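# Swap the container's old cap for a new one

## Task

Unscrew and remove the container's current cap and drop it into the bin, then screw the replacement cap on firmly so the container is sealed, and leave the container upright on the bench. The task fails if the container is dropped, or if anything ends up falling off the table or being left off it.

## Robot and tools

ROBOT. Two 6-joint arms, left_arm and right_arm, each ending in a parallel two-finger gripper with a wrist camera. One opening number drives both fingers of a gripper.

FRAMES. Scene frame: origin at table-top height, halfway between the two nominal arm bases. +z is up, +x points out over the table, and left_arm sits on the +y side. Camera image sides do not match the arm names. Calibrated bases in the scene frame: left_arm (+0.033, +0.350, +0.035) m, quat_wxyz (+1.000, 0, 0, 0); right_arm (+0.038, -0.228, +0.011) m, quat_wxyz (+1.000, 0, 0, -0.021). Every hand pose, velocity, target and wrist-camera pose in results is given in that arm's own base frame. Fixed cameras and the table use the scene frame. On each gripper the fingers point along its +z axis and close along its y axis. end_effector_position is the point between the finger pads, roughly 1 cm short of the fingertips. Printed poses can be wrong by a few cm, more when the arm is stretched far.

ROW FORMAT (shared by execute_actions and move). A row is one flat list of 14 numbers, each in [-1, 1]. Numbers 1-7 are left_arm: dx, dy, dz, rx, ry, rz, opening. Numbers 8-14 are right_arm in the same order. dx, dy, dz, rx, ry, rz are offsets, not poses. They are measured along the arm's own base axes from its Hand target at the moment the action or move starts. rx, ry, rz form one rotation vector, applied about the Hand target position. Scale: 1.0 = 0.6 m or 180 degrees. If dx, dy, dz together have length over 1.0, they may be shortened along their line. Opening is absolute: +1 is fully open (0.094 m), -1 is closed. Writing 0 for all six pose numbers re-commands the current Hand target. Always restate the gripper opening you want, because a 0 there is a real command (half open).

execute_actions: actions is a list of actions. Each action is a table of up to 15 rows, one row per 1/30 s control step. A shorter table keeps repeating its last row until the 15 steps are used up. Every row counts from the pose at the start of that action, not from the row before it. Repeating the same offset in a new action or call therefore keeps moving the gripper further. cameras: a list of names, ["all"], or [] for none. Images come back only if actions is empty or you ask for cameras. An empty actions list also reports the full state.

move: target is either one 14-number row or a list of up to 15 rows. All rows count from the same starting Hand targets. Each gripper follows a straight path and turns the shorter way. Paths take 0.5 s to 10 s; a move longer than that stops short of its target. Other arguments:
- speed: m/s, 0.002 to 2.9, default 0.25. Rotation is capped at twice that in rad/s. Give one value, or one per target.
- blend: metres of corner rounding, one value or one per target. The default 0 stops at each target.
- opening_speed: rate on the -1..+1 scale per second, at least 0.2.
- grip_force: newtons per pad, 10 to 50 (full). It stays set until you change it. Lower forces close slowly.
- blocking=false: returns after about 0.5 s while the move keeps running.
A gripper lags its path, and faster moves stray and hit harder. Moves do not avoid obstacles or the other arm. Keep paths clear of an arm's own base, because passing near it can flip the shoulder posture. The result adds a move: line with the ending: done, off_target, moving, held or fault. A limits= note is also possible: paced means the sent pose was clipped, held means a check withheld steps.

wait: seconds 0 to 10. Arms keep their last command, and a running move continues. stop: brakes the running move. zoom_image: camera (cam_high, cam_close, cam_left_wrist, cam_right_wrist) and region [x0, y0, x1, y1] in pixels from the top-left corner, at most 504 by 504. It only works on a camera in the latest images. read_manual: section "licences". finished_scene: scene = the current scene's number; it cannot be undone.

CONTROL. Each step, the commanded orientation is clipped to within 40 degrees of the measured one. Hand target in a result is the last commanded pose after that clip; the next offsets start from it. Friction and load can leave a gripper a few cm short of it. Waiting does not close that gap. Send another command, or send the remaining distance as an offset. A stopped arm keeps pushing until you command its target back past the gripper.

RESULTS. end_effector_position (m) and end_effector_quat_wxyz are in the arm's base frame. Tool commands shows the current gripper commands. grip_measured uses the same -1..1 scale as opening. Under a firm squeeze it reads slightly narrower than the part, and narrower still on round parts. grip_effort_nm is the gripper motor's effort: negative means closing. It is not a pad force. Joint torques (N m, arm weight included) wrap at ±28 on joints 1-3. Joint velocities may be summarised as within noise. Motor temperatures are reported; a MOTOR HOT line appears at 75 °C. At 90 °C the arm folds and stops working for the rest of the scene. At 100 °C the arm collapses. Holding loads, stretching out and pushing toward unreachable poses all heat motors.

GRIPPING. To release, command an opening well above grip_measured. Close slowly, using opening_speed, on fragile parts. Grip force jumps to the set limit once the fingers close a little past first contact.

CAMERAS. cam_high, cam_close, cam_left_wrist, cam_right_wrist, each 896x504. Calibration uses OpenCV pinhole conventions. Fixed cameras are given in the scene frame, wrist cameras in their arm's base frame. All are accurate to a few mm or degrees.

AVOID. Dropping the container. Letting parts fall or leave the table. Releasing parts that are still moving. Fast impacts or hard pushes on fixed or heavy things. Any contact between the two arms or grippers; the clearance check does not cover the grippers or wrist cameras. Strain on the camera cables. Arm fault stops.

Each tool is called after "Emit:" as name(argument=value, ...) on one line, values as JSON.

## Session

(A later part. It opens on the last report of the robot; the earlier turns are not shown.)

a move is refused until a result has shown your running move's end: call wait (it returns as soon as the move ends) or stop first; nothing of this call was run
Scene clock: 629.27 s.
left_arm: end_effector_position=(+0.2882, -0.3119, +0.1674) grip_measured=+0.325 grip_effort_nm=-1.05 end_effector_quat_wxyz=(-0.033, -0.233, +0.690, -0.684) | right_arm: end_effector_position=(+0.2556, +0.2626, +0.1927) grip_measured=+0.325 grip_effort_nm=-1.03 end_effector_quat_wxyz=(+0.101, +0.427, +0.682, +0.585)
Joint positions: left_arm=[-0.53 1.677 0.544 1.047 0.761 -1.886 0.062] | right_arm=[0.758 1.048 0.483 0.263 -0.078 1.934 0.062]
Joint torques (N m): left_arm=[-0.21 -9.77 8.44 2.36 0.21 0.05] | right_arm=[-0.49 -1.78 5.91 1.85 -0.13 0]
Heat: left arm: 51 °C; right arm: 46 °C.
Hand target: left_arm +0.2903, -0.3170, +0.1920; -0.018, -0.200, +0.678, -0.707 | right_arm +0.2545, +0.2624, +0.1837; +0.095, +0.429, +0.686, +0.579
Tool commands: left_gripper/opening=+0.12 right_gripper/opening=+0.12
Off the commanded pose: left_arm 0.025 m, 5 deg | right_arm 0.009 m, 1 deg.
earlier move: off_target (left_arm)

Emit:
move(target=[[0,0,0,0,0,0,0.12,0,0,0,0,0,0,0.85],[0,0,0,0,0,0,0.12,0,0,0,-0.3832,-0.4357,0.1888,0.85],[0,0,0,0,0,0,0.12,0,0,0,-0.7594,-0.8635,0.3742,0.85]], opening_speed=0.8, speed=0.45, cameras=["cam_right_wrist","cam_close"])

Emit:
zoom_image(camera="cam_close", region=[450, 40, 570, 160])

Scene clock: 637.17 s.
left_arm: end_effector_position=(+0.2880, -0.3119, +0.1675) grip_measured=+0.325 grip_effort_nm=-1.05 end_effector_quat_wxyz=(-0.033, -0.233, +0.690, -0.684) | right_arm: end_effector_position=(+0.2559, +0.2643, +0.1951) grip_measured=+0.847 grip_effort_nm=0.14 end_effector_quat_wxyz=(-0.526, +0.780, -0.182, +0.285)
Joint positions: left_arm=[-0.53 1.677 0.544 1.048 0.762 -1.886 0.062] | right_arm=[0.758 1.052 0.483 0.279 -0.084 -1.863 0.087]
Joint torques (N m): left_arm=[-0.25 -9.69 8.29 2.38 0.21 0.07] | right_arm=[-0.43 -2.11 5.64 1.77 -0.07 -0.02]
Motor temperatures (°C): left_arm=[28 36 41 51 28 28 32] | right_arm=[27 31 37 46 28 27 29]
Heat: left arm: 51 °C; right arm: 46 °C.
Hand target: left_arm +0.2904, -0.3170, +0.1920; -0.018, -0.200, +0.678, -0.707 | right_arm +0.2545, +0.2624, +0.1838; -0.519, +0.787, -0.184, +0.277
Off the commanded pose: left_arm 0.025 m, 5 deg | right_arm 0.012 m, 1 deg.
move: off_target (left_arm, right_arm)
camera_calibration:
cam_right_wrist: T_world_to_cam=[[-0.00556332, 0.386077, 0.92245, -0.280924], [0.437693, -0.828467, 0.349381, 0.0798039], [0.899107, 0.405694, -0.164374, -0.216228], [0, 0, 0, 1]] pos_world=[0.15792, 0.262295, 0.195714]
Images, in order (width x height): cam_close 896x504, cam_right_wrist 896x504.

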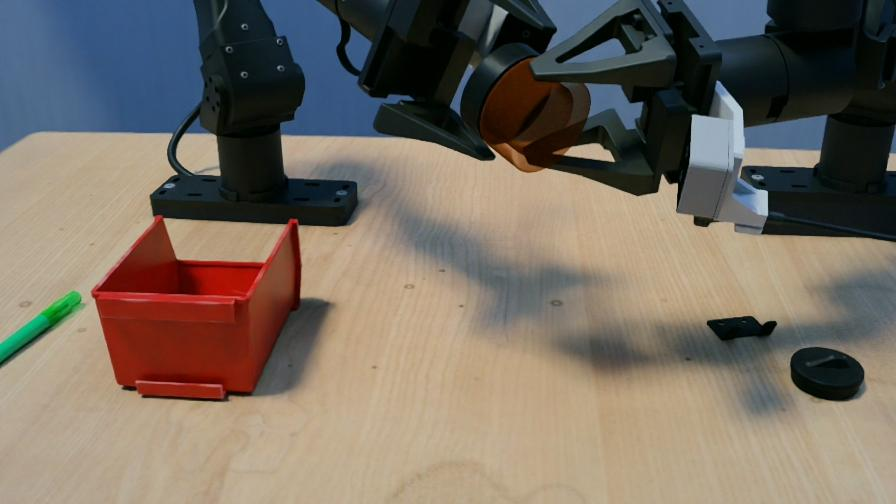

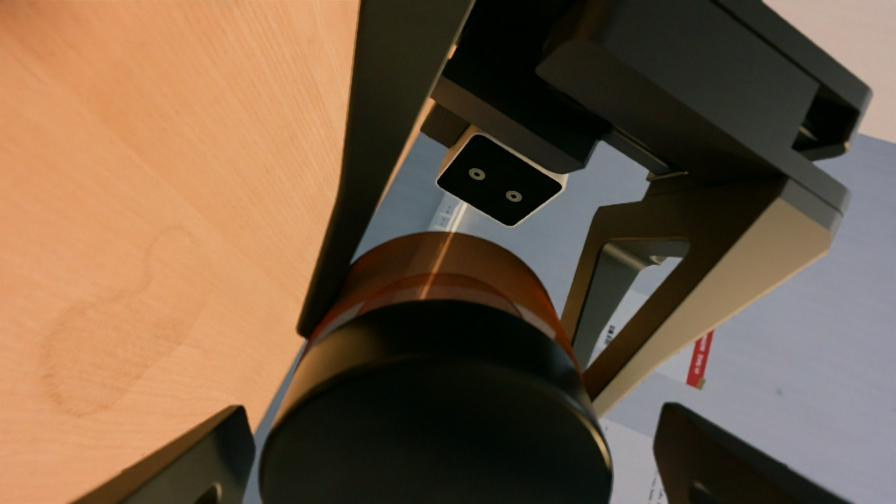

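Scaled by 4.200 from the camera's 896x504 image, which has a finer 1280x720 frame.

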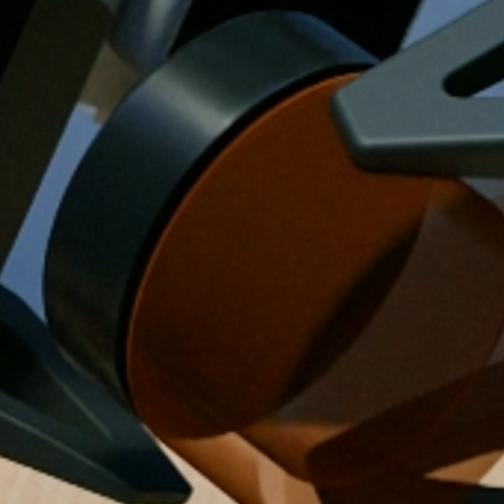

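Emit:
move(target=[0,0,0,0,0,0,0.12,0,-0.0030,-0.0065,0,0,0,0.85], speed=0.1)

Scene clock: 638.97 s.
left_arm: end_effector_position=(+0.2880, -0.3119, +0.1675) grip_measured=+0.325 grip_effort_nm=-1.05 end_effector_quat_wxyz=(-0.033, -0.233, +0.690, -0.684) | right_arm: end_effector_position=(+0.2565, +0.2625, +0.1928) grip_measured=+0.847 grip_effort_nm=0.14 end_effector_quat_wxyz=(-0.526, +0.779, -0.183, +0.287)
Joint positions: left_arm=[-0.53 1.677 0.544 1.048 0.762 -1.886 0.062] | right_arm=[0.753 1.052 0.47 0.296 -0.084 -1.865 0.087]
Joint torques (N m): left_arm=[-0.29 -9.62 8.5 2.34 0.24 0.03] | right_arm=[-0.64 -1.96 5.37 1.77 -0.15 -0.01]
Heat: left arm: 51 °C; right arm: 46 °C.
Hand target: left_arm +0.2904, -0.3170, +0.1920; -0.018, -0.200, +0.678, -0.707 | right_arm +0.2545, +0.2606, +0.1799; -0.519, +0.787, -0.184, +0.277
Off the commanded pose: left_arm 0.025 m, 5 deg | right_arm 0.013 m, 2 deg.
move: off_target (left_arm, right_arm)

Emit:
move(target=[0,0,0,0,0,0,0.12,-0.0026,-0.0028,0.0008,-0.0057,0.0051,0,0.85], speed=0.1)

Scene clock: 641.77 s.
left_arm: end_effector_position=(+0.2880, -0.3119, +0.1675) grip_measured=+0.325 grip_effort_nm=-1.05 end_effector_quat_wxyz=(-0.033, -0.233, +0.690, -0.684) | right_arm: end_effector_position=(+0.2546, +0.2608, +0.1846) grip_measured=+0.847 grip_effort_nm=0.14 end_effector_quat_wxyz=(-0.514, +0.789, -0.185, +0.280)
Joint positions: left_arm=[-0.53 1.677 0.544 1.048 0.762 -1.886 0.062] | right_arm=[0.753 1.052 0.47 0.261 -0.084 -1.867 0.087]
Joint torques (N m): left_arm=[-0.18 -9.74 8.32 2.36 0.21 0.06] | right_arm=[-0.75 -3.07 6.86 1.51 -0.14 -0.02]
Heat: left arm: 51 °C; right arm: 45 °C.
Hand target: left_arm +0.2904, -0.3170, +0.1920; -0.018, -0.200, +0.678, -0.707 | right_arm +0.2530, +0.2589, +0.1804; -0.510, +0.794, -0.186, +0.273
Off the commanded pose: left_arm 0.025 m, 5 deg | right_arm 0.005 m, 1 deg.
move: off_target (left_arm)

Emit:
move(target=[0,0,0,0,0,0,0.12,0.0005,0.0,0.025,0,0,0,0.85], speed=0.08)

Scene clock: 644.20 s.
left_arm: end_effector_position=(+0.2878, -0.3120, +0.1676) grip_measured=+0.325 grip_effort_nm=-1.05 end_effector_quat_wxyz=(-0.034, -0.232, +0.690, -0.684) | right_arm: end_effector_position=(+0.2521, +0.2584, +0.1811) grip_measured=+0.847 grip_effort_nm=0.14 end_effector_quat_wxyz=(-0.501, +0.800, -0.188, +0.272)
Joint positions: left_arm=[-0.53 1.677 0.544 1.048 0.764 -1.886 0.062] | right_arm=[0.753 1.041 0.488 0.194 -0.084 -1.867 0.087]
Joint torques (N m): left_arm=[-0.24 -9.63 8.44 2.35 0.21 0.02] | right_arm=[-0.85 -4.11 9.65 1.42 -0.15 -0.02]
Heat: left arm: 51 °C; right arm: 45 °C.
Hand target: left_arm +0.2904, -0.3170, +0.1920; -0.018, -0.200, +0.678, -0.707 | right_arm +0.2533, +0.2589, +0.1954; -0.510, +0.794, -0.186, +0.273
Off the commanded pose: left_arm 0.025 m, 5 deg | right_arm 0.014 m, 1 deg.
move: off_target (left_arm, right_arm)

Emit:
move(target=[0,0,0,0,0,0,0.12,0.0,0.0,0.022,0,0,0,0.85], speed=0.08)

Scene clock: 646.20 s.
left_arm: end_effector_position=(+0.2878, -0.3120, +0.1676) grip_measured=+0.325 grip_effort_nm=-1.05 end_effector_quat_wxyz=(-0.034, -0.232, +0.690, -0.684) | right_arm: end_effector_position=(+0.2523, +0.2586, +0.1931) grip_measured=+0.847 grip_effort_nm=0.14 end_effector_quat_wxyz=(-0.499, +0.801, -0.189, +0.270)
Joint positions: left_arm=[-0.53 1.677 0.544 1.048 0.764 -1.886 0.062] | right_arm=[0.753 1.024 0.536 0.124 -0.084 -1.867 0.087]
Joint torques (N m): left_arm=[-0.34 -9.63 8.44 2.35 0.21 0.06] | right_arm=[-0.85 -3.99 9.72 1.48 -0.15 -0.03]
Heat: left arm: 51 °C; right arm: 45 °C.
Hand target: left_arm +0.2904, -0.3170, +0.1920; -0.018, -0.200, +0.678, -0.707 | right_arm +0.2533, +0.2589, +0.2086; -0.510, +0.794, -0.186, +0.273
Off the commanded pose: left_arm 0.025 m, 5 deg | right_arm 0.015 m, 2 deg.
move: off_target (left_arm, right_arm)

Emit:
move(target=[0,0,0,0,0,0,0.12,0.0,0.0015,-0.0375,0.0057,-0.0051,0.0,0.85], speed=0.08)

Scene clock: 648.67 s.
left_arm: end_effector_position=(+0.2878, -0.3120, +0.1676) grip_measured=+0.325 grip_effort_nm=-1.05 end_effector_quat_wxyz=(-0.034, -0.232, +0.690, -0.684) | right_arm: end_effector_position=(+0.2554, +0.2615, +0.1975) grip_measured=+0.847 grip_effort_nm=0.14 end_effector_quat_wxyz=(-0.525, +0.781, -0.182, +0.287)
Joint positions: left_arm=[-0.53 1.677 0.544 1.048 0.764 -1.886 0.062] | right_arm=[0.753 1.035 0.486 0.259 -0.084 -1.867 0.087]
Joint torques (N m): left_arm=[-0.13 -9.63 8.35 2.37 0.19 0.02] | right_arm=[-0.53 -2.1 5.56 1.77 -0.14 0.02]
Heat: left arm: 51 °C; right arm: 45 °C.
Hand target: left_arm +0.2904, -0.3170, +0.1920; -0.018, -0.200, +0.678, -0.707 | right_arm +0.2533, +0.2598, +0.1862; -0.519, +0.787, -0.184, +0.277
Off the commanded pose: left_arm 0.025 m, 5 deg | right_arm 0.012 m, 2 deg.
move: off_target (left_arm, right_arm)

Emit:
move(target=[0,0,0,0,0,0,0.12,-0.0015,-0.0005,-0.003,-0.0028,0.0025,0.0,0.85], speed=0.08)

Scene clock: 650.07 s.
left_arm: end_effector_position=(+0.2878, -0.3120, +0.1676) grip_measured=+0.325 grip_effort_nm=-1.05 end_effector_quat_wxyz=(-0.034, -0.232, +0.690, -0.684) | right_arm: end_effector_position=(+0.2554, +0.2615, +0.1976) grip_measured=+0.847 grip_effort_nm=0.14 end_effector_quat_wxyz=(-0.525, +0.780, -0.182, +0.287)
Joint positions: left_arm=[-0.53 1.677 0.544 1.048 0.764 -1.886 0.062] | right_arm=[0.753 1.035 0.486 0.259 -0.084 -1.867 0.087]
Joint torques (N m): left_arm=[-0.28 -9.62 8.35 2.35 0.2 0.03] | right_arm=[-0.27 -2.26 5.81 1.58 -0.11 0.01]
Heat: left arm: 51 °C; right arm: 45 °C.
Hand target: left_arm +0.2904, -0.3170, +0.1920; -0.018, -0.200, +0.678, -0.707 | right_arm +0.2524, +0.2595, +0.1844; -0.515, +0.791, -0.185, +0.275
Off the commanded pose: left_arm 0.025 m, 5 deg | right_arm 0.014 m, 2 deg.
move: off_target (left_arm, right_arm)

Emit:
move(target=[0,0,0,0,0,0,0.12,0,0,-0.002,-0.0020,0.0018,0.0,0.85], speed=0.08)

Scene clock: 651.10 s.
left_arm: end_effector_position=(+0.2878, -0.3120, +0.1676) grip_measured=+0.325 grip_effort_nm=-1.05 end_effector_quat_wxyz=(-0.034, -0.232, +0.690, -0.684) | right_arm: end_effector_position=(+0.2551, +0.2612, +0.1963) grip_measured=+0.847 grip_effort_nm=0.14 end_effector_quat_wxyz=(-0.523, +0.782, -0.183, +0.286)
Joint positions: left_arm=[-0.53 1.677 0.544 1.048 0.764 -1.886 0.062] | right_arm=[0.753 1.035 0.486 0.253 -0.084 -1.867 0.087]
Joint torques (N m): left_arm=[-0.31 -9.69 8.5 2.32 0.21 0.05] | right_arm=[-0.29 -2.15 6.16 1.5 -0.11 0]
Heat: left arm: 51 °C; right arm: 45 °C.
Hand target: left_arm +0.2904, -0.3170, +0.1920; -0.018, -0.200, +0.678, -0.707 | right_arm +0.2524, +0.2595, +0.1832; -0.512, +0.793, -0.186, +0.273
Off the commanded pose: left_arm 0.025 m, 5 deg | right_arm 0.013 m, 2 deg.
move: off_target (left_arm, right_arm)

Emit:
move(target=[0,0,0,0,0,0,0.12,0,0,-0.001,-0.0032,0.0029,0.0,0.85], speed=0.08)

Scene clock: 652.33 s.
left_arm: end_effector_position=(+0.2878, -0.3120, +0.1676) grip_measured=+0.325 grip_effort_nm=-1.05 end_effector_quat_wxyz=(-0.034, -0.232, +0.690, -0.684) | right_arm: end_effector_position=(+0.2538, +0.2600, +0.1907) grip_measured=+0.847 grip_effort_nm=0.14 end_effector_quat_wxyz=(-0.515, +0.789, -0.185, +0.281)
Joint positions: left_arm=[-0.53 1.677 0.544 1.048 0.764 -1.886 0.062] | right_arm=[0.753 1.035 0.486 0.23 -0.084 -1.867 0.087]
Joint torques (N m): left_arm=[-0.13 -9.65 8.4 2.33 0.19 0.03] | right_arm=[-0.28 -1.92 6.94 1.51 -0.1 0]
Heat: left arm: 52 °C; right arm: 45 °C.
Hand target: left_arm +0.2904, -0.3170, +0.1920; -0.018, -0.200, +0.678, -0.707 | right_arm +0.2524, +0.2595, +0.1825; -0.507, +0.797, -0.187, +0.271
Off the commanded pose: left_arm 0.025 m, 5 deg | right_arm 0.008 m, 2 deg.
move: off_target (left_arm)

Emit:
move(target=[0,0,0,0,0,0,0.12,0,0.001,0.002,0.0057,-0.0051,0.0,0.85], speed=0.08)

Scene clock: 654.43 s.
left_arm: end_effector_position=(+0.2878, -0.3120, +0.1676) grip_measured=+0.325 grip_effort_nm=-1.05 end_effector_quat_wxyz=(-0.034, -0.232, +0.690, -0.684) | right_arm: end_effector_position=(+0.2550, +0.2611, +0.1955) grip_measured=+0.847 grip_effort_nm=0.14 end_effector_quat_wxyz=(-0.522, +0.783, -0.183, +0.285)
Joint positions: left_arm=[-0.53 1.677 0.544 1.048 0.764 -1.886 0.062] | right_arm=[0.753 1.035 0.486 0.25 -0.084 -1.867 0.087]
Joint torques (N m): left_arm=[-0.25 -9.7 8.36 2.36 0.24 0.04] | right_arm=[-0.12 -2 5.6 1.76 -0.08 0]
Heat: left arm: 52 °C; right arm: 45 °C.
Hand target: left_arm +0.2904, -0.3170, +0.1920; -0.018, -0.200, +0.678, -0.707 | right_arm +0.2524, +0.2601, +0.1838; -0.516, +0.790, -0.185, +0.275
Off the commanded pose: left_arm 0.025 m, 5 deg | right_arm 0.012 m, 2 deg.
move: off_target (left_arm, right_arm)

Emit:
move(target=[0,0,0,0,0,0,0.12,0,0,0,0,0,0.0,0.12], opening_speed=0.8)

Scene clock: 656.33 s.
left_arm: end_effector_position=(+0.2877, -0.3122, +0.1693) grip_measured=+0.325 grip_effort_nm=-1.05 end_effector_quat_wxyz=(-0.032, -0.229, +0.689, -0.687) | right_arm: end_effector_position=(+0.2549, +0.2611, +0.1954) grip_measured=+0.325 grip_effort_nm=-1.03 end_effector_quat_wxyz=(-0.522, +0.783, -0.183, +0.285)
Joint positions: left_arm=[-0.53 1.677 0.544 1.057 0.765 -1.886 0.062] | right_arm=[0.753 1.035 0.486 0.25 -0.084 -1.867 0.062]
Joint torques (N m): left_arm=[-0.27 -9.73 8.44 2.24 0.19 0.03] | right_arm=[-0.16 -1.96 5.55 1.77 -0.08 0.03]
Heat: left arm: 52 °C; right arm: 45 °C.
Hand target: left_arm +0.2903, -0.3170, +0.1920; -0.018, -0.200, +0.678, -0.707 | right_arm +0.2524, +0.2601, +0.1837; -0.516, +0.790, -0.185, +0.275
Off the commanded pose: left_arm 0.023 m, 5 deg | right_arm 0.012 m, 2 deg.
move: off_target (left_arm, right_arm)

Emit:
move(target=[[0,0,0,0,0,0,0.12,0.0026,0.003,-0.0013,0.3826,0.4357,-0.1937,0.12],[0,0,0,0,0,0,0.12,0.0045,0.0052,-0.0023,0.7581,0.8635,-0.3839,0.12]], speed=0.3, blocking=false)

Emit:
wait(seconds=1.0)

Emit:
wait(seconds=1.5)

Emit:
wait(seconds=1.5)

Emit:
wait(seconds=6, cameras=["cam_close"])

Emit:
zoom_image(camera="cam_close", region=[450, 40, 570, 160])

Scene clock: 658.53 s.
left_arm: end_effector_position=(+0.2876, -0.3122, +0.1693) grip_measured=+0.325 grip_effort_nm=-1.05 end_effector_quat_wxyz=(-0.032, -0.229, +0.689, -0.687) | right_arm: end_effector_position=(+0.2549, +0.2611, +0.1954) grip_measured=+0.325 grip_effort_nm=-1.03 end_effector_quat_wxyz=(-0.544, +0.765, -0.248, +0.241)
Joint positions: left_arm=[-0.53 1.677 0.544 1.057 0.765 -1.886 0.062] | right_arm=[0.753 1.035 0.486 0.25 -0.084 -1.7 0.062]
Joint velocities: left_arm=[within noise] | right_arm=[-0.012 0.012 0.022 0.022 0.022 0.505 0]
Joint torques (N m): left_arm=[-0.27 -9.57 8.42 2.22 0.18 0.05] | right_arm=[-0.06 -1.89 5.74 1.73 -0.07 0.15]
Heat: left arm: 52 °C; right arm: 45 °C.
Hand target: left_arm +0.2904, -0.3170, +0.1920; -0.018, -0.200, +0.678, -0.707 | right_arm +0.2526, +0.2603, +0.1837; -0.547, +0.759, -0.287, +0.205
Tool commands: left_gripper/opening=+0.12 right_gripper/opening=+0.12
Off the commanded pose: left_arm 0.023 m, 5 deg | right_arm 0.013 m, 151 deg.
move: running; path passed 0 of 2 targets

Scene clock: 659.53 s.
left_arm: end_effector_position=(+0.2876, -0.3122, +0.1694) grip_measured=+0.325 grip_effort_nm=-1.04 end_effector_quat_wxyz=(-0.033, -0.229, +0.689, -0.687) | right_arm: end_effector_position=(+0.2553, +0.2614, +0.1947) grip_measured=+0.325 grip_effort_nm=-1.02 end_effector_quat_wxyz=(-0.589, +0.661, -0.459, +0.072)
Joint positions: left_arm=[-0.53 1.677 0.544 1.057 0.766 -1.886 0.062] | right_arm=[0.753 1.039 0.486 0.252 -0.084 -1.111 0.062]
Joint velocities: left_arm=[within noise] | right_arm=[0.007 0.007 0.012 -0.095 0.051 0.637 0.001]
Joint torques (N m): left_arm=[-0.24 -9.73 8.5 2.26 0.2 0.05] | right_arm=[0.02 -1.87 5.83 1.73 -0.07 0.15]
Heat: left arm: 52 °C; right arm: 45 °C.
Hand target: left_arm +0.2903, -0.3170, +0.1920; -0.018, -0.200, +0.678, -0.707 | right_arm +0.2531, +0.2609, +0.1836; -0.583, +0.641, -0.498, +0.035
Tool commands: left_gripper/opening=+0.12 right_gripper/opening=+0.12
Off the commanded pose: left_arm 0.023 m, 5 deg | right_arm 0.012 m, 175 deg.
earlier move: running; path passed 0 of 2 targets
wait: 1.00 s; no rest

Scene clock: 661.03 s.
left_arm: end_effector_position=(+0.2875, -0.3122, +0.1688) grip_measured=+0.325 grip_effort_nm=-1.04 end_effector_quat_wxyz=(-0.033, -0.230, +0.690, -0.686) | right_arm: end_effector_position=(+0.2559, +0.2619, +0.1937) grip_measured=+0.325 grip_effort_nm=-1.03 end_effector_quat_wxyz=(+0.561, -0.394, +0.702, +0.192)
Joint positions: left_arm=[-0.53 1.677 0.544 1.054 0.766 -1.886 0.062] | right_arm=[0.753 1.045 0.486 0.257 -0.084 -0.209 0.062]
Joint velocities: left_arm=[within noise] | right_arm=[-0.002 0.007 -0.017 -0.066 -0.007 0.564 -0.001]
Joint torques (N m): left_arm=[-0.24 -9.59 8.46 2.27 0.19 0.04] | right_arm=[0.03 -1.78 5.85 1.76 -0.07 0.08]
Heat: left arm: 52 °C; right arm: 45 °C.
Hand target: left_arm +0.2903, -0.3170, +0.1920; -0.018, -0.200, +0.678, -0.707 | right_arm +0.2538, +0.2618, +0.1830; +0.541, -0.362, +0.726, +0.221
Tool commands: left_gripper/opening=+0.12 right_gripper/opening=+0.12
Off the commanded pose: left_arm 0.024 m, 5 deg | right_arm 0.011 m, 123 deg.
earlier move: running; path passed 0 of 2 targets
wait: 1.50 s; no rest

Scene clock: 662.53 s.
left_arm: end_effector_position=(+0.2875, -0.3122, +0.1686) grip_measured=+0.325 grip_effort_nm=-1.05 end_effector_quat_wxyz=(-0.033, -0.230, +0.690, -0.686) | right_arm: end_effector_position=(+0.2561, +0.2621, +0.1936) grip_measured=+0.325 grip_effort_nm=-1.03 end_effector_quat_wxyz=(+0.487, -0.186, +0.783, +0.339)
Joint positions: left_arm=[-0.53 1.677 0.544 1.053 0.766 -1.886 0.062] | right_arm=[0.753 1.047 0.486 0.259 -0.084 0.349 0.062]
Joint velocities: left_arm=[within noise] | right_arm=[-0.007 -0.022 0.002 0.022 -0.037 0.564 0]
Joint torques (N m): left_arm=[-0.29 -9.61 8.46 2.3 0.2 0.03] | right_arm=[0.08 -1.77 5.93 1.75 -0.07 0]
Heat: left arm: 53 °C; right arm: 45 °C.
Hand target: left_arm +0.2903, -0.3170, +0.1920; -0.018, -0.200, +0.678, -0.707 | right_arm +0.2541, +0.2621, +0.1829; +0.461, -0.152, +0.797, +0.359
Tool commands: left_gripper/opening=+0.12 right_gripper/opening=+0.12
Off the commanded pose: left_arm 0.024 m, 5 deg | right_arm 0.011 m, 92 deg.
earlier move: running; path passed 1 of 2 targets
wait: 1.50 s; no rest

Scene clock: 665.57 s.
left_arm: end_effector_position=(+0.2848, -0.3113, +0.1638) grip_measured=+0.325 grip_effort_nm=-1.05 end_effector_quat_wxyz=(-0.049, -0.234, +0.694, -0.679) | right_arm: end_effector_position=(+0.2702, +0.2454, +0.1789) grip_measured=+0.119 grip_effort_nm=0.05 end_effector_quat_wxyz=(+0.135, +0.461, +0.679, +0.555)
Joint positions: left_arm=[-0.524 1.677 0.544 1.027 0.791 -1.892 0.062] | right_arm=[0.734 1.064 0.486 0.223 0 1.928 0.053]
Joint torques (N m): left_arm=[-0.84 -9.92 8.29 2.56 -0.08 0.09] | right_arm=[1.81 -2.99 6.01 2.18 -0.97 0.1]
Heat: left arm: 54 °C; right arm: 46 °C.
Hand target: left_arm +0.2904, -0.3170, +0.1920; -0.018, -0.200, +0.678, -0.707 | right_arm +0.2551, +0.2633, +0.1824; +0.092, +0.432, +0.686, +0.577
Tool commands: left_gripper/opening=+0.12 right_gripper/opening=+0.12
Off the commanded pose: left_arm 0.029 m, 6 deg | right_arm 0.024 m, 7 deg.
earlier move: off_target (left_arm, right_arm)
wait: 3.03 of 6 s (the move ended)
Images, in order (width x height): cam_close 896x504.

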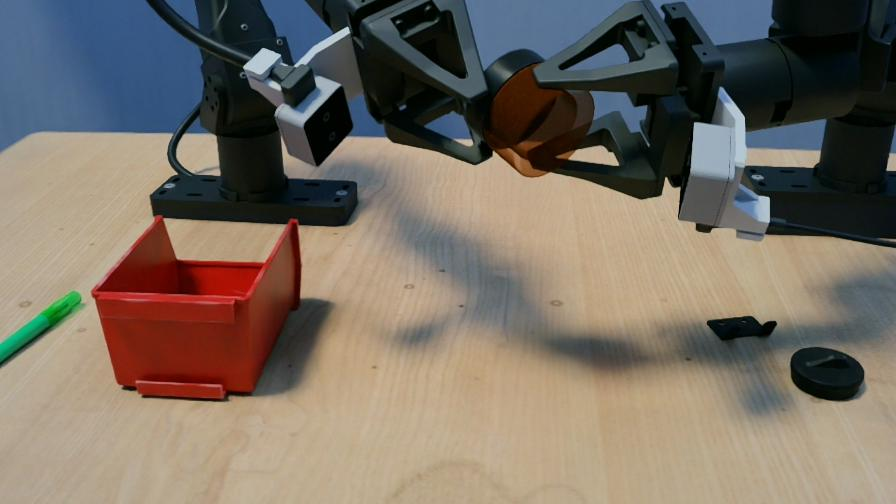

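Scaled by 4.200 from the camera's 896x504 image, which has a finer 1280x720 frame.

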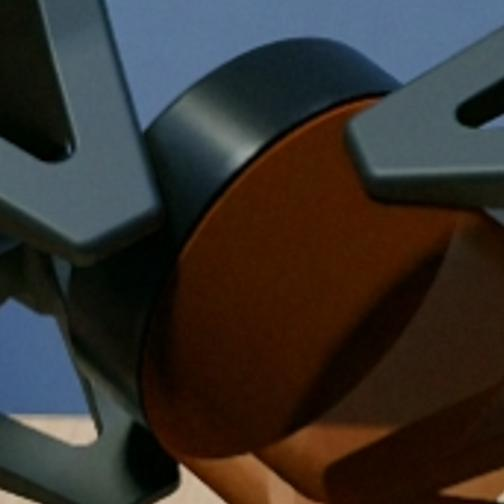

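Emit:
move(target=[0,0,0,0,0,0,0.12,0.0235,-0.0275,-0.0058,0,0,0,0.12], speed=0.1)

Scene clock: 669.83 s.
left_arm: end_effector_position=(+0.2860, -0.3113, +0.1695) grip_measured=+0.325 grip_effort_nm=-1.05 end_effector_quat_wxyz=(-0.040, -0.227, +0.690, -0.687) | right_arm: end_effector_position=(+0.2726, +0.2447, +0.1839) grip_measured=+0.119 grip_effort_nm=0.06 end_effector_quat_wxyz=(+0.098, +0.443, +0.680, +0.576)
Joint positions: left_arm=[-0.524 1.677 0.544 1.057 0.786 -1.892 0.062] | right_arm=[0.645 1.069 0.48 0.26 -0.17 1.922 0.053]
Joint torques (N m): left_arm=[-0.87 -9.65 8.31 2.25 -0.06 0.11] | right_arm=[-0.24 -2.3 5.65 2 -0.32 -0.16]
Heat: left arm: 54 °C; right arm: 46 °C.
Hand target: left_arm +0.2904, -0.3170, +0.1920; -0.018, -0.200, +0.678, -0.707 | right_arm +0.2691, +0.2468, +0.1788; +0.092, +0.432, +0.687, +0.577
Off the commanded pose: left_arm 0.024 m, 5 deg | right_arm 0.006 m, 2 deg.
move: off_target (left_arm)

Relieved. Now open slowly.

Emit:
move(target=[0,0,0,0,0,0,0.12,0,0,0,0,0,0,0.85], opening_speed=0.4, cameras=["all"])

Emit:
zoom_image(camera="cam_close", region=[450, 40, 570, 160])

Scene clock: 673.57 s.
left_arm: end_effector_position=(+0.2860, -0.3113, +0.1696) grip_measured=+0.325 grip_effort_nm=-1.05 end_effector_quat_wxyz=(-0.040, -0.227, +0.690, -0.687) | right_arm: end_effector_position=(+0.2703, +0.2487, +0.1885) grip_measured=+0.847 grip_effort_nm=0.15 end_effector_quat_wxyz=(+0.091, +0.433, +0.680, +0.585)
Joint positions: left_arm=[-0.524 1.677 0.544 1.057 0.786 -1.892 0.062] | right_arm=[0.645 1.069 0.48 0.279 -0.196 1.922 0.087]
Joint torques (N m): left_arm=[-0.81 -9.66 8.46 2.25 -0.04 0.11] | right_arm=[-0.24 -2.25 5.67 1.79 -0.03 -0.17]
Heat: left arm: 54 °C; right arm: 46 °C.
Hand target: left_arm +0.2904, -0.3170, +0.1920; -0.018, -0.200, +0.678, -0.707 | right_arm +0.2691, +0.2468, +0.1788; +0.092, +0.432, +0.687, +0.577
Off the commanded pose: left_arm 0.023 m, 5 deg | right_arm 0.010 m, 1 deg.
move: off_target (left_arm)
camera_calibration:
cam_left_wrist: T_world_to_cam=[[0.390175, 0.0385527, 0.919933, -0.256316], [-0.907284, 0.186291, 0.377003, 0.287788], [-0.156841, -0.981738, 0.107664, -0.186823], [0, 0, 0, 1]] pos_world=[0.331812, -0.227142, 0.147411]
cam_right_wrist: T_world_to_cam=[[-0.477553, 0.0689673, -0.875892, 0.27667], [-0.816317, 0.333837, 0.471358, 0.0897678], [0.324914, 0.940104, -0.103126, -0.213189], [0, 0, 0, 1]] pos_world=[0.274672, 0.151371, 0.178035]

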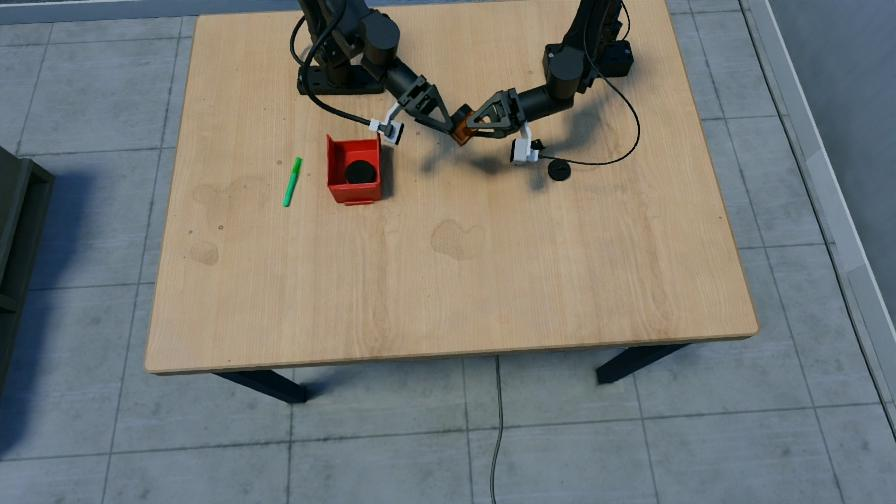

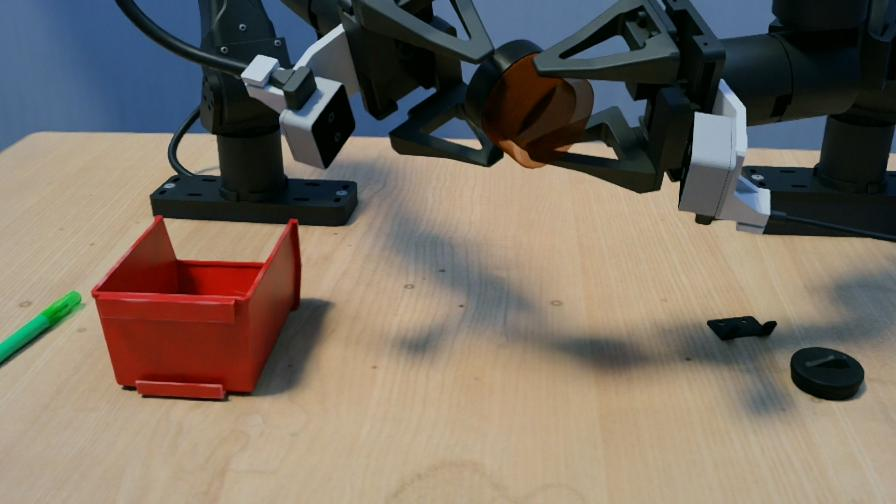

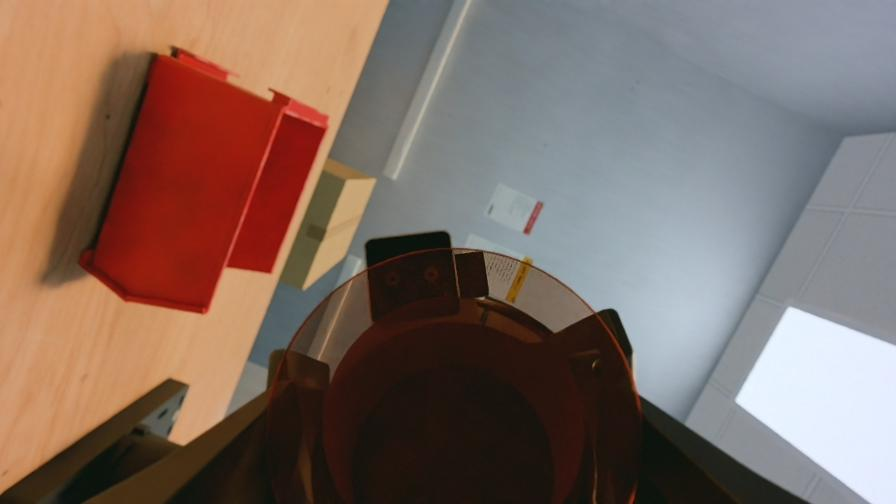

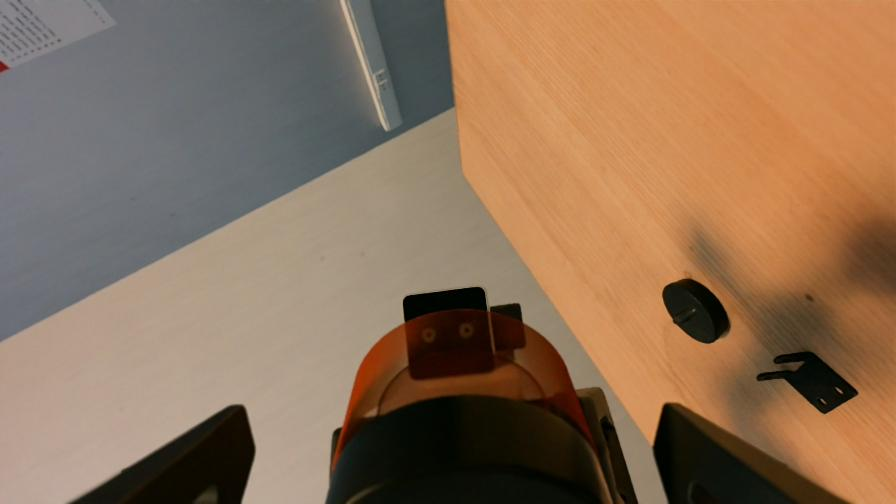

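Scaled by 4.200 from the camera's 896x504 image, which has a finer 1280x720 frame.

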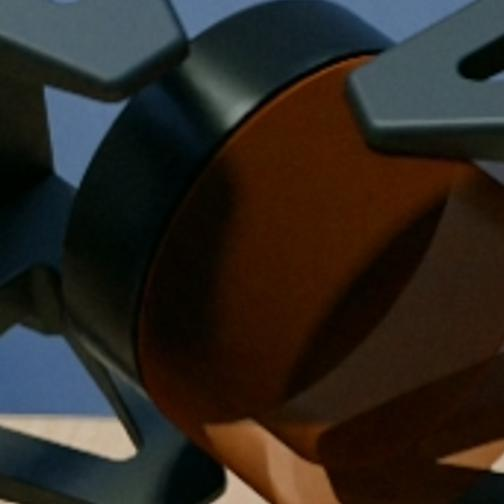

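Emit:
move(target=[0,0,0,0,0,0,0.12,-0.0297,0.0245,0.0125,0,0,0,0.85], speed=0.1)

Scene clock: 677.83 s.
left_arm: end_effector_position=(+0.2860, -0.3113, +0.1696) grip_measured=+0.325 grip_effort_nm=-1.05 end_effector_quat_wxyz=(-0.040, -0.227, +0.690, -0.687) | right_arm: end_effector_position=(+0.2529, +0.2646, +0.1865) grip_measured=+0.847 grip_effort_nm=0.15 end_effector_quat_wxyz=(+0.086, +0.429, +0.688, +0.580)
Joint positions: left_arm=[-0.524 1.677 0.544 1.057 0.786 -1.892 0.062] | right_arm=[0.751 1.058 0.48 0.258 -0.109 1.945 0.087]
Joint torques (N m): left_arm=[-0.94 -9.66 8.42 2.21 -0.04 0.08] | right_arm=[0.76 -4.33 6.63 1.57 0.25 -0.03]
Heat: left arm: 54 °C; right arm: 46 °C.
Hand target: left_arm +0.2904, -0.3170, +0.1920; -0.018, -0.200, +0.678, -0.707 | right_arm +0.2513, +0.2615, +0.1863; +0.092, +0.432, +0.687, +0.577
Off the commanded pose: left_arm 0.024 m, 5 deg | right_arm 0.003 m, 1 deg.
move: off_target (left_arm)

Emit:
move(target=[[0,0,0,0,0,0,0.12,0,0,0.02,0,0,0,0.85],[0,0,0,0,0,0,0.12,0,0,0.02,-0.4173,-0.4753,0.2107,0.85]], speed=[0.1,0.4])

Scene clock: 683.07 s.
left_arm: end_effector_position=(+0.2861, -0.3113, +0.1696) grip_measured=+0.325 grip_effort_nm=-1.05 end_effector_quat_wxyz=(-0.040, -0.227, +0.690, -0.687) | right_arm: end_effector_position=(+0.2510, +0.2574, +0.1795) grip_measured=+0.847 grip_effort_nm=0.14 end_effector_quat_wxyz=(+0.530, -0.377, +0.732, +0.203)
Joint positions: left_arm=[-0.524 1.677 0.544 1.057 0.786 -1.892 0.062] | right_arm=[0.753 1.036 0.485 0.186 -0.083 -0.142 0.087]
Joint torques (N m): left_arm=[-0.85 -9.68 8.42 2.24 -0.04 0.09] | right_arm=[0.77 -4.1 9.52 1.67 0.01 -0.09]
Motor temperatures (°C): left_arm=[28 36 42 55 28 28 32] | right_arm=[27 32 38 46 28 27 28]
Heat: left arm: 55 °C; right arm: 46 °C.
Hand target: left_arm +0.2904, -0.3170, +0.1920; -0.018, -0.200, +0.678, -0.707 | right_arm +0.2514, +0.2615, +0.1984; +0.546, -0.378, +0.718, +0.209
Off the commanded pose: left_arm 0.024 m, 5 deg | right_arm 0.019 m, 3 deg.
move: off_target (left_arm, right_arm)

Emit:
move(target=[[0,0,0,0,0,0,0.12,0,0,0.033,0,0,0,0.85],[0,0,0,0,0,0,0.12,0,0.0,-0.02,0,0,0,0.85]], speed=0.1)

Emit:
execute_actions(actions=[], cameras=["cam_right_wrist","cam_close"])

Emit:
zoom_image(camera="cam_close", region=[450, 40, 570, 160])

Scene clock: 685.93 s.
left_arm: end_effector_position=(+0.2861, -0.3113, +0.1696) grip_measured=+0.325 grip_effort_nm=-1.05 end_effector_quat_wxyz=(-0.040, -0.227, +0.690, -0.687) | right_arm: end_effector_position=(+0.2543, +0.2604, +0.1929) grip_measured=+0.847 grip_effort_nm=0.14 end_effector_quat_wxyz=(+0.549, -0.373, +0.719, +0.208)
Joint positions: left_arm=[-0.524 1.677 0.544 1.057 0.786 -1.892 0.062] | right_arm=[0.753 1.035 0.494 0.224 -0.083 -0.143 0.087]
Joint torques (N m): left_arm=[-0.7 -9.69 8.42 2.23 -0.05 0.08] | right_arm=[0.73 -2.3 5.67 1.91 0.02 -0.08]
Motor temperatures (°C): left_arm=[28 36 42 55 28 28 32] | right_arm=[27 32 39 46 28 27 28]
Heat: left arm: 55 °C; right arm: 46 °C.
Hand target: left_arm +0.2904, -0.3170, +0.1920; -0.018, -0.200, +0.678, -0.707 | right_arm +0.2513, +0.2615, +0.1863; +0.546, -0.378, +0.718, +0.209
Off the commanded pose: left_arm 0.024 m, 5 deg | right_arm 0.007 m, 1 deg.
move: off_target (left_arm)

Scene clock: 685.93 s.
left_arm: end_effector_position=(+0.2861, -0.3113, +0.1696) grip_measured=+0.325 grip_effort_nm=-1.05 end_effector_quat_wxyz=(-0.040, -0.227, +0.690, -0.687) | right_arm: end_effector_position=(+0.2543, +0.2604, +0.1929) grip_measured=+0.847 grip_effort_nm=0.14 end_effector_quat_wxyz=(+0.549, -0.373, +0.719, +0.208)
Joint positions: left_arm=[-0.524 1.677 0.544 1.057 0.786 -1.892 0.062] | right_arm=[0.753 1.035 0.494 0.224 -0.083 -0.143 0.087]
Joint velocities: within noise
Joint torques (N m): left_arm=[-0.7 -9.69 8.42 2.23 -0.05 0.08] | right_arm=[0.73 -2.3 5.67 1.91 0.02 -0.08]
Motor temperatures (°C): left_arm=[28 36 42 55 28 28 32] | right_arm=[27 32 39 46 28 27 28]
Heat: left arm: 55 °C; right arm: 46 °C.
Hand target: left_arm +0.2904, -0.3170, +0.1920; -0.018, -0.200, +0.678, -0.707 | right_arm +0.2513, +0.2615, +0.1863; +0.546, -0.378, +0.718, +0.209
Tool commands: left_gripper/opening=+0.12 right_gripper/opening=+0.85
Off the commanded pose: left_arm 0.024 m, 5 deg | right_arm 0.007 m, 1 deg.
camera_calibration:
cam_right_wrist: T_world_to_cam=[[0.770657, -0.628854, 0.103107, -0.0524626], [-0.37092, -0.574226, -0.729851, 0.425644], [0.518176, 0.52422, -0.675786, -0.0488743], [0, 0, 0, 1]] pos_world=[0.223636, 0.237045, 0.283037]
Images, in order (width x height): cam_close 896x504, cam_right_wrist 896x504.

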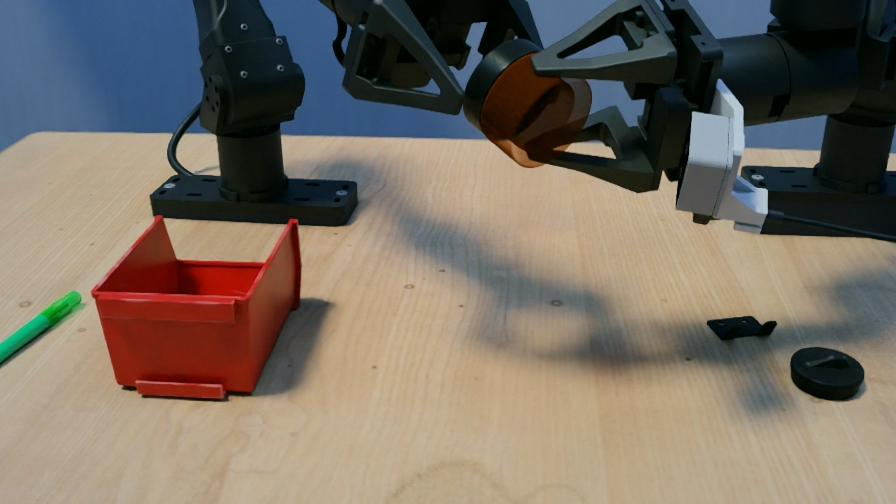

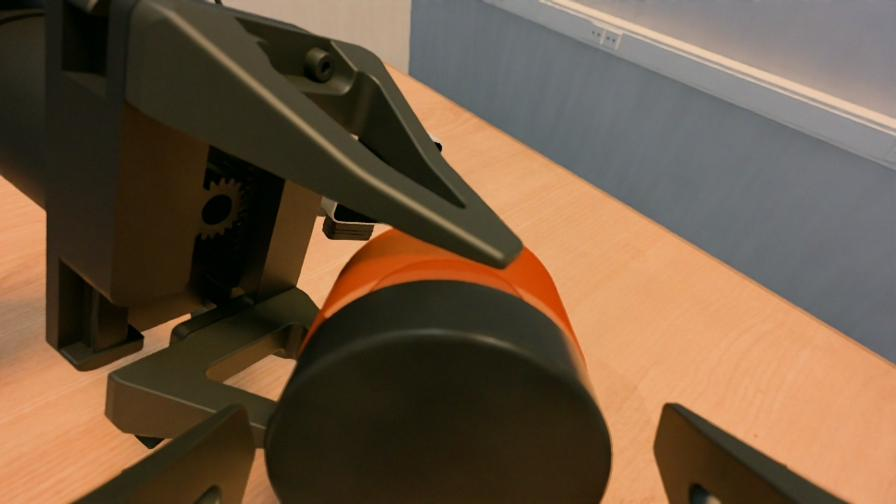

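Scaled by 4.200 from the camera's 896x504 image, which has a finer 1280x720 frame.

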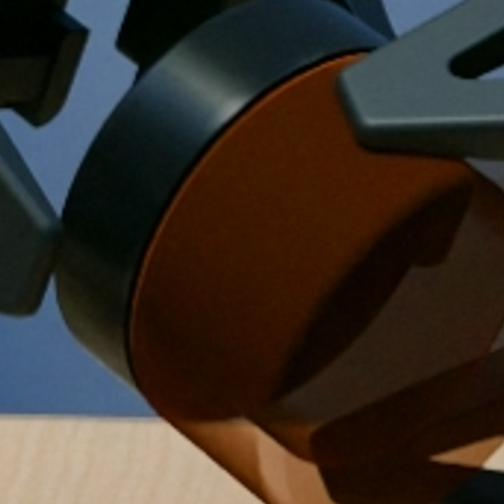

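Emit:
move(target=[0,0,0,0,0,0,0.12,-0.008,0.010,0.003,0,0,0,0.85], speed=0.1)

Scene clock: 688.37 s.
left_arm: end_effector_position=(+0.2861, -0.3113, +0.1696) grip_measured=+0.325 grip_effort_nm=-1.05 end_effector_quat_wxyz=(-0.040, -0.227, +0.690, -0.687) | right_arm: end_effector_position=(+0.2488, +0.2660, +0.1928) grip_measured=+0.847 grip_effort_nm=0.14 end_effector_quat_wxyz=(+0.550, -0.378, +0.716, +0.206)
Joint positions: left_arm=[-0.524 1.677 0.544 1.057 0.786 -1.892 0.062] | right_arm=[0.792 1.035 0.494 0.224 -0.05 -0.143 0.087]
Joint torques (N m): left_arm=[-0.81 -9.66 8.38 2.24 -0.06 0.07] | right_arm=[0.94 -2.18 6.27 1.84 0.07 0.04]
Motor temperatures (°C): left_arm=[28 36 42 55 28 28 32] | right_arm=[27 32 38 46 28 27 28]
Heat: left arm: 55 °C; right arm: 46 °C.
Hand target: left_arm +0.2904, -0.3170, +0.1920; -0.018, -0.200, +0.678, -0.707 | right_arm +0.2465, +0.2675, +0.1880; +0.546, -0.378, +0.718, +0.209
Off the commanded pose: left_arm 0.024 m, 5 deg | right_arm 0.005 m, 1 deg.
move: off_target (left_arm)

Emit:
move(target=[0,0,0,0,0,0,0.12,0.0117,-0.0095,0.003,0.0024,-0.0022,0,0.85], speed=0.1)

Scene clock: 690.70 s.
left_arm: end_effector_position=(+0.2861, -0.3113, +0.1696) grip_measured=+0.325 grip_effort_nm=-1.05 end_effector_quat_wxyz=(-0.040, -0.227, +0.690, -0.687) | right_arm: end_effector_position=(+0.2544, +0.2613, +0.1947) grip_measured=+0.847 grip_effort_nm=0.14 end_effector_quat_wxyz=(+0.553, -0.371, +0.717, +0.206)
Joint positions: left_arm=[-0.524 1.677 0.544 1.057 0.786 -1.892 0.062] | right_arm=[0.762 1.035 0.494 0.232 -0.07 -0.144 0.087]
Joint torques (N m): left_arm=[-0.84 -9.59 8.44 2.23 -0.04 0.12] | right_arm=[-0.77 -2.04 6.17 1.94 -0.2 -0.09]
Motor temperatures (°C): left_arm=[28 36 42 55 28 28 32] | right_arm=[27 32 38 46 28 27 28]
Heat: left arm: 55 °C; right arm: 46 °C.
Hand target: left_arm +0.2904, -0.3170, +0.1920; -0.018, -0.200, +0.678, -0.707 | right_arm +0.2536, +0.2618, +0.1899; +0.550, -0.377, +0.715, +0.210
Off the commanded pose: left_arm 0.024 m, 5 deg | right_arm 0.005 m, 1 deg.
move: off_target (left_arm)

Emit:
move(target=[0,0,0,0,0,0,0.12,-0.0062,0.0052,0.001,0.0,0.0,0,0.85], speed=0.1)

Scene clock: 692.13 s.
left_arm: end_effector_position=(+0.2861, -0.3113, +0.1696) grip_measured=+0.325 grip_effort_nm=-1.05 end_effector_quat_wxyz=(-0.040, -0.227, +0.690, -0.687) | right_arm: end_effector_position=(+0.2524, +0.2633, +0.1947) grip_measured=+0.847 grip_effort_nm=0.14 end_effector_quat_wxyz=(+0.552, -0.374, +0.715, +0.208)
Joint positions: left_arm=[-0.524 1.677 0.544 1.057 0.786 -1.892 0.062] | right_arm=[0.769 1.035 0.494 0.232 -0.07 -0.144 0.087]
Joint torques (N m): left_arm=[-0.88 -9.74 8.4 2.24 -0.03 0.1] | right_arm=[0.9 -2.28 6.17 1.88 0.05 -0.01]
Motor temperatures (°C): left_arm=[28 36 42 55 28 28 32] | right_arm=[27 32 38 46 28 27 28]
Heat: left arm: 55 °C; right arm: 46 °C.
Hand target: left_arm +0.2904, -0.3170, +0.1920; -0.018, -0.200, +0.678, -0.707 | right_arm +0.2499, +0.2649, +0.1905; +0.550, -0.377, +0.715, +0.210
Off the commanded pose: left_arm 0.024 m, 5 deg | right_arm 0.005 m, 0 deg.
move: off_target (left_arm)

Emit:
move(target=[0,0,0,0,0,0,0.12,0,0,0,0,0,0,0.12], opening_speed=0.8)

Scene clock: 694.73 s.
left_arm: end_effector_position=(+0.2861, -0.3113, +0.1696) grip_measured=+0.325 grip_effort_nm=-1.05 end_effector_quat_wxyz=(-0.040, -0.227, +0.690, -0.687) | right_arm: end_effector_position=(+0.2525, +0.2632, +0.1947) grip_measured=+0.325 grip_effort_nm=-1.03 end_effector_quat_wxyz=(+0.552, -0.374, +0.715, +0.208)
Joint positions: left_arm=[-0.524 1.677 0.544 1.057 0.786 -1.892 0.062] | right_arm=[0.769 1.035 0.494 0.232 -0.069 -0.144 0.062]
Joint torques (N m): left_arm=[-0.81 -9.7 8.4 2.23 -0.06 0.12] | right_arm=[0.85 -2.28 6.2 1.89 0.01 0]
Motor temperatures (°C): left_arm=[28 36 42 55 28 28 32] | right_arm=[27 31 38 46 28 27 28]
Heat: left arm: 55 °C; right arm: 46 °C.
Hand target: left_arm +0.2903, -0.3170, +0.1920; -0.018, -0.200, +0.678, -0.707 | right_arm +0.2498, +0.2649, +0.1905; +0.550, -0.377, +0.715, +0.210
Off the commanded pose: left_arm 0.024 m, 5 deg | right_arm 0.005 m, 0 deg.
move: off_target (left_arm)

Emit:
move(target=[0,0,0,0,0,0,0.12,0,0,0,0.1047,0.1192,-0.0511,0.12], speed=0.2)

Scene clock: 697.50 s.
left_arm: end_effector_position=(+0.2783, -0.3128, +0.1476) grip_measured=+0.325 grip_effort_nm=-1.05 end_effector_quat_wxyz=(-0.099, -0.278, +0.699, -0.652) | right_arm: end_effector_position=(+0.2473, +0.2617, +0.1792) grip_measured=+0.325 grip_effort_nm=-1.03 end_effector_quat_wxyz=(+0.482, -0.252, +0.786, +0.293)
Joint positions: left_arm=[-0.532 1.677 0.544 0.943 0.801 -1.963 0.062] | right_arm=[0.772 1.04 0.494 0.174 -0.078 0.205 0.062]
Joint torques (N m): left_arm=[-0.13 -11.79 7.94 3.25 -0.22 0.97] | right_arm=[-0.03 -2.82 6.75 2.34 -0.05 1.61]
Motor temperatures (°C): left_arm=[28 36 42 56 28 28 32] | right_arm=[27 31 38 47 28 28 28]
Heat: left arm: 56 °C; right arm: 47 °C.
Hand target: left_arm +0.2904, -0.3170, +0.1920; -0.018, -0.200, +0.678, -0.707 | right_arm +0.2499, +0.2649, +0.1905; +0.477, -0.179, +0.788, +0.345
Off the commanded pose: left_arm 0.046 m, 15 deg | right_arm 0.012 m, 10 deg.
move: off_target (left_arm, right_arm)

Emit:
move(target=[0,0,0,0,0,0,0.12,0,0,0,-0.0754,-0.0858,0.0368,0.12], speed=0.2, cameras=["cam_close"])

Emit:
zoom_image(camera="cam_close", region=[450, 40, 570, 160])

Scene clock: 700.17 s.
left_arm: end_effector_position=(+0.2849, -0.3132, +0.1671) grip_measured=+0.325 grip_effort_nm=-1.05 end_effector_quat_wxyz=(-0.043, -0.232, +0.691, -0.683) | right_arm: end_effector_position=(+0.2539, +0.2640, +0.1967) grip_measured=+0.325 grip_effort_nm=-1.03 end_effector_quat_wxyz=(+0.537, -0.308, +0.743, +0.255)
Joint positions: left_arm=[-0.532 1.677 0.544 1.045 0.776 -1.896 0.062] | right_arm=[0.772 1.04 0.494 0.248 -0.061 0.031 0.062]
Joint torques (N m): left_arm=[-0.12 -9.81 8.38 2.4 0.07 0.14] | right_arm=[0.66 -2.73 6.22 1.71 -0.04 -0.3]
Motor temperatures (°C): left_arm=[28 36 42 57 28 28 32] | right_arm=[27 31 38 47 28 28 28]
Heat: left arm: 57 °C; right arm: 47 °C.
Hand target: left_arm +0.2903, -0.3170, +0.1920; -0.018, -0.200, +0.678, -0.707 | right_arm +0.2498, +0.2649, +0.1905; +0.533, -0.323, +0.741, +0.250
Off the commanded pose: left_arm 0.026 m, 6 deg | right_arm 0.007 m, 2 deg.
move: off_target (left_arm)
Images, in order (width x height): cam_close 896x504.

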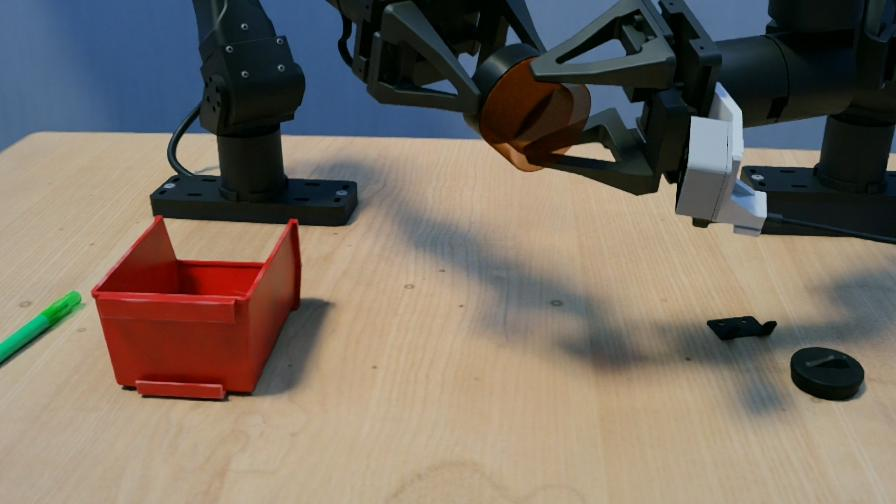

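Scaled by 4.200 from the camera's 896x504 image, which has a finer 1280x720 frame.

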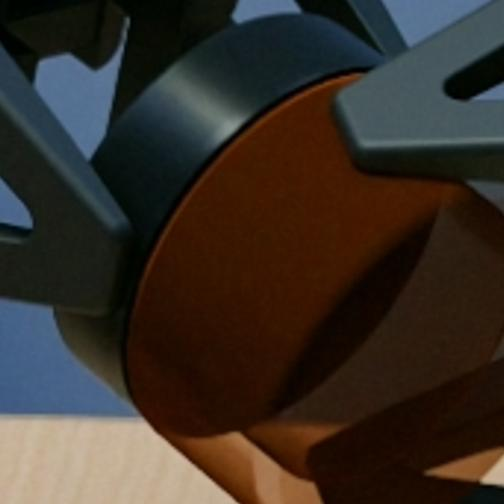

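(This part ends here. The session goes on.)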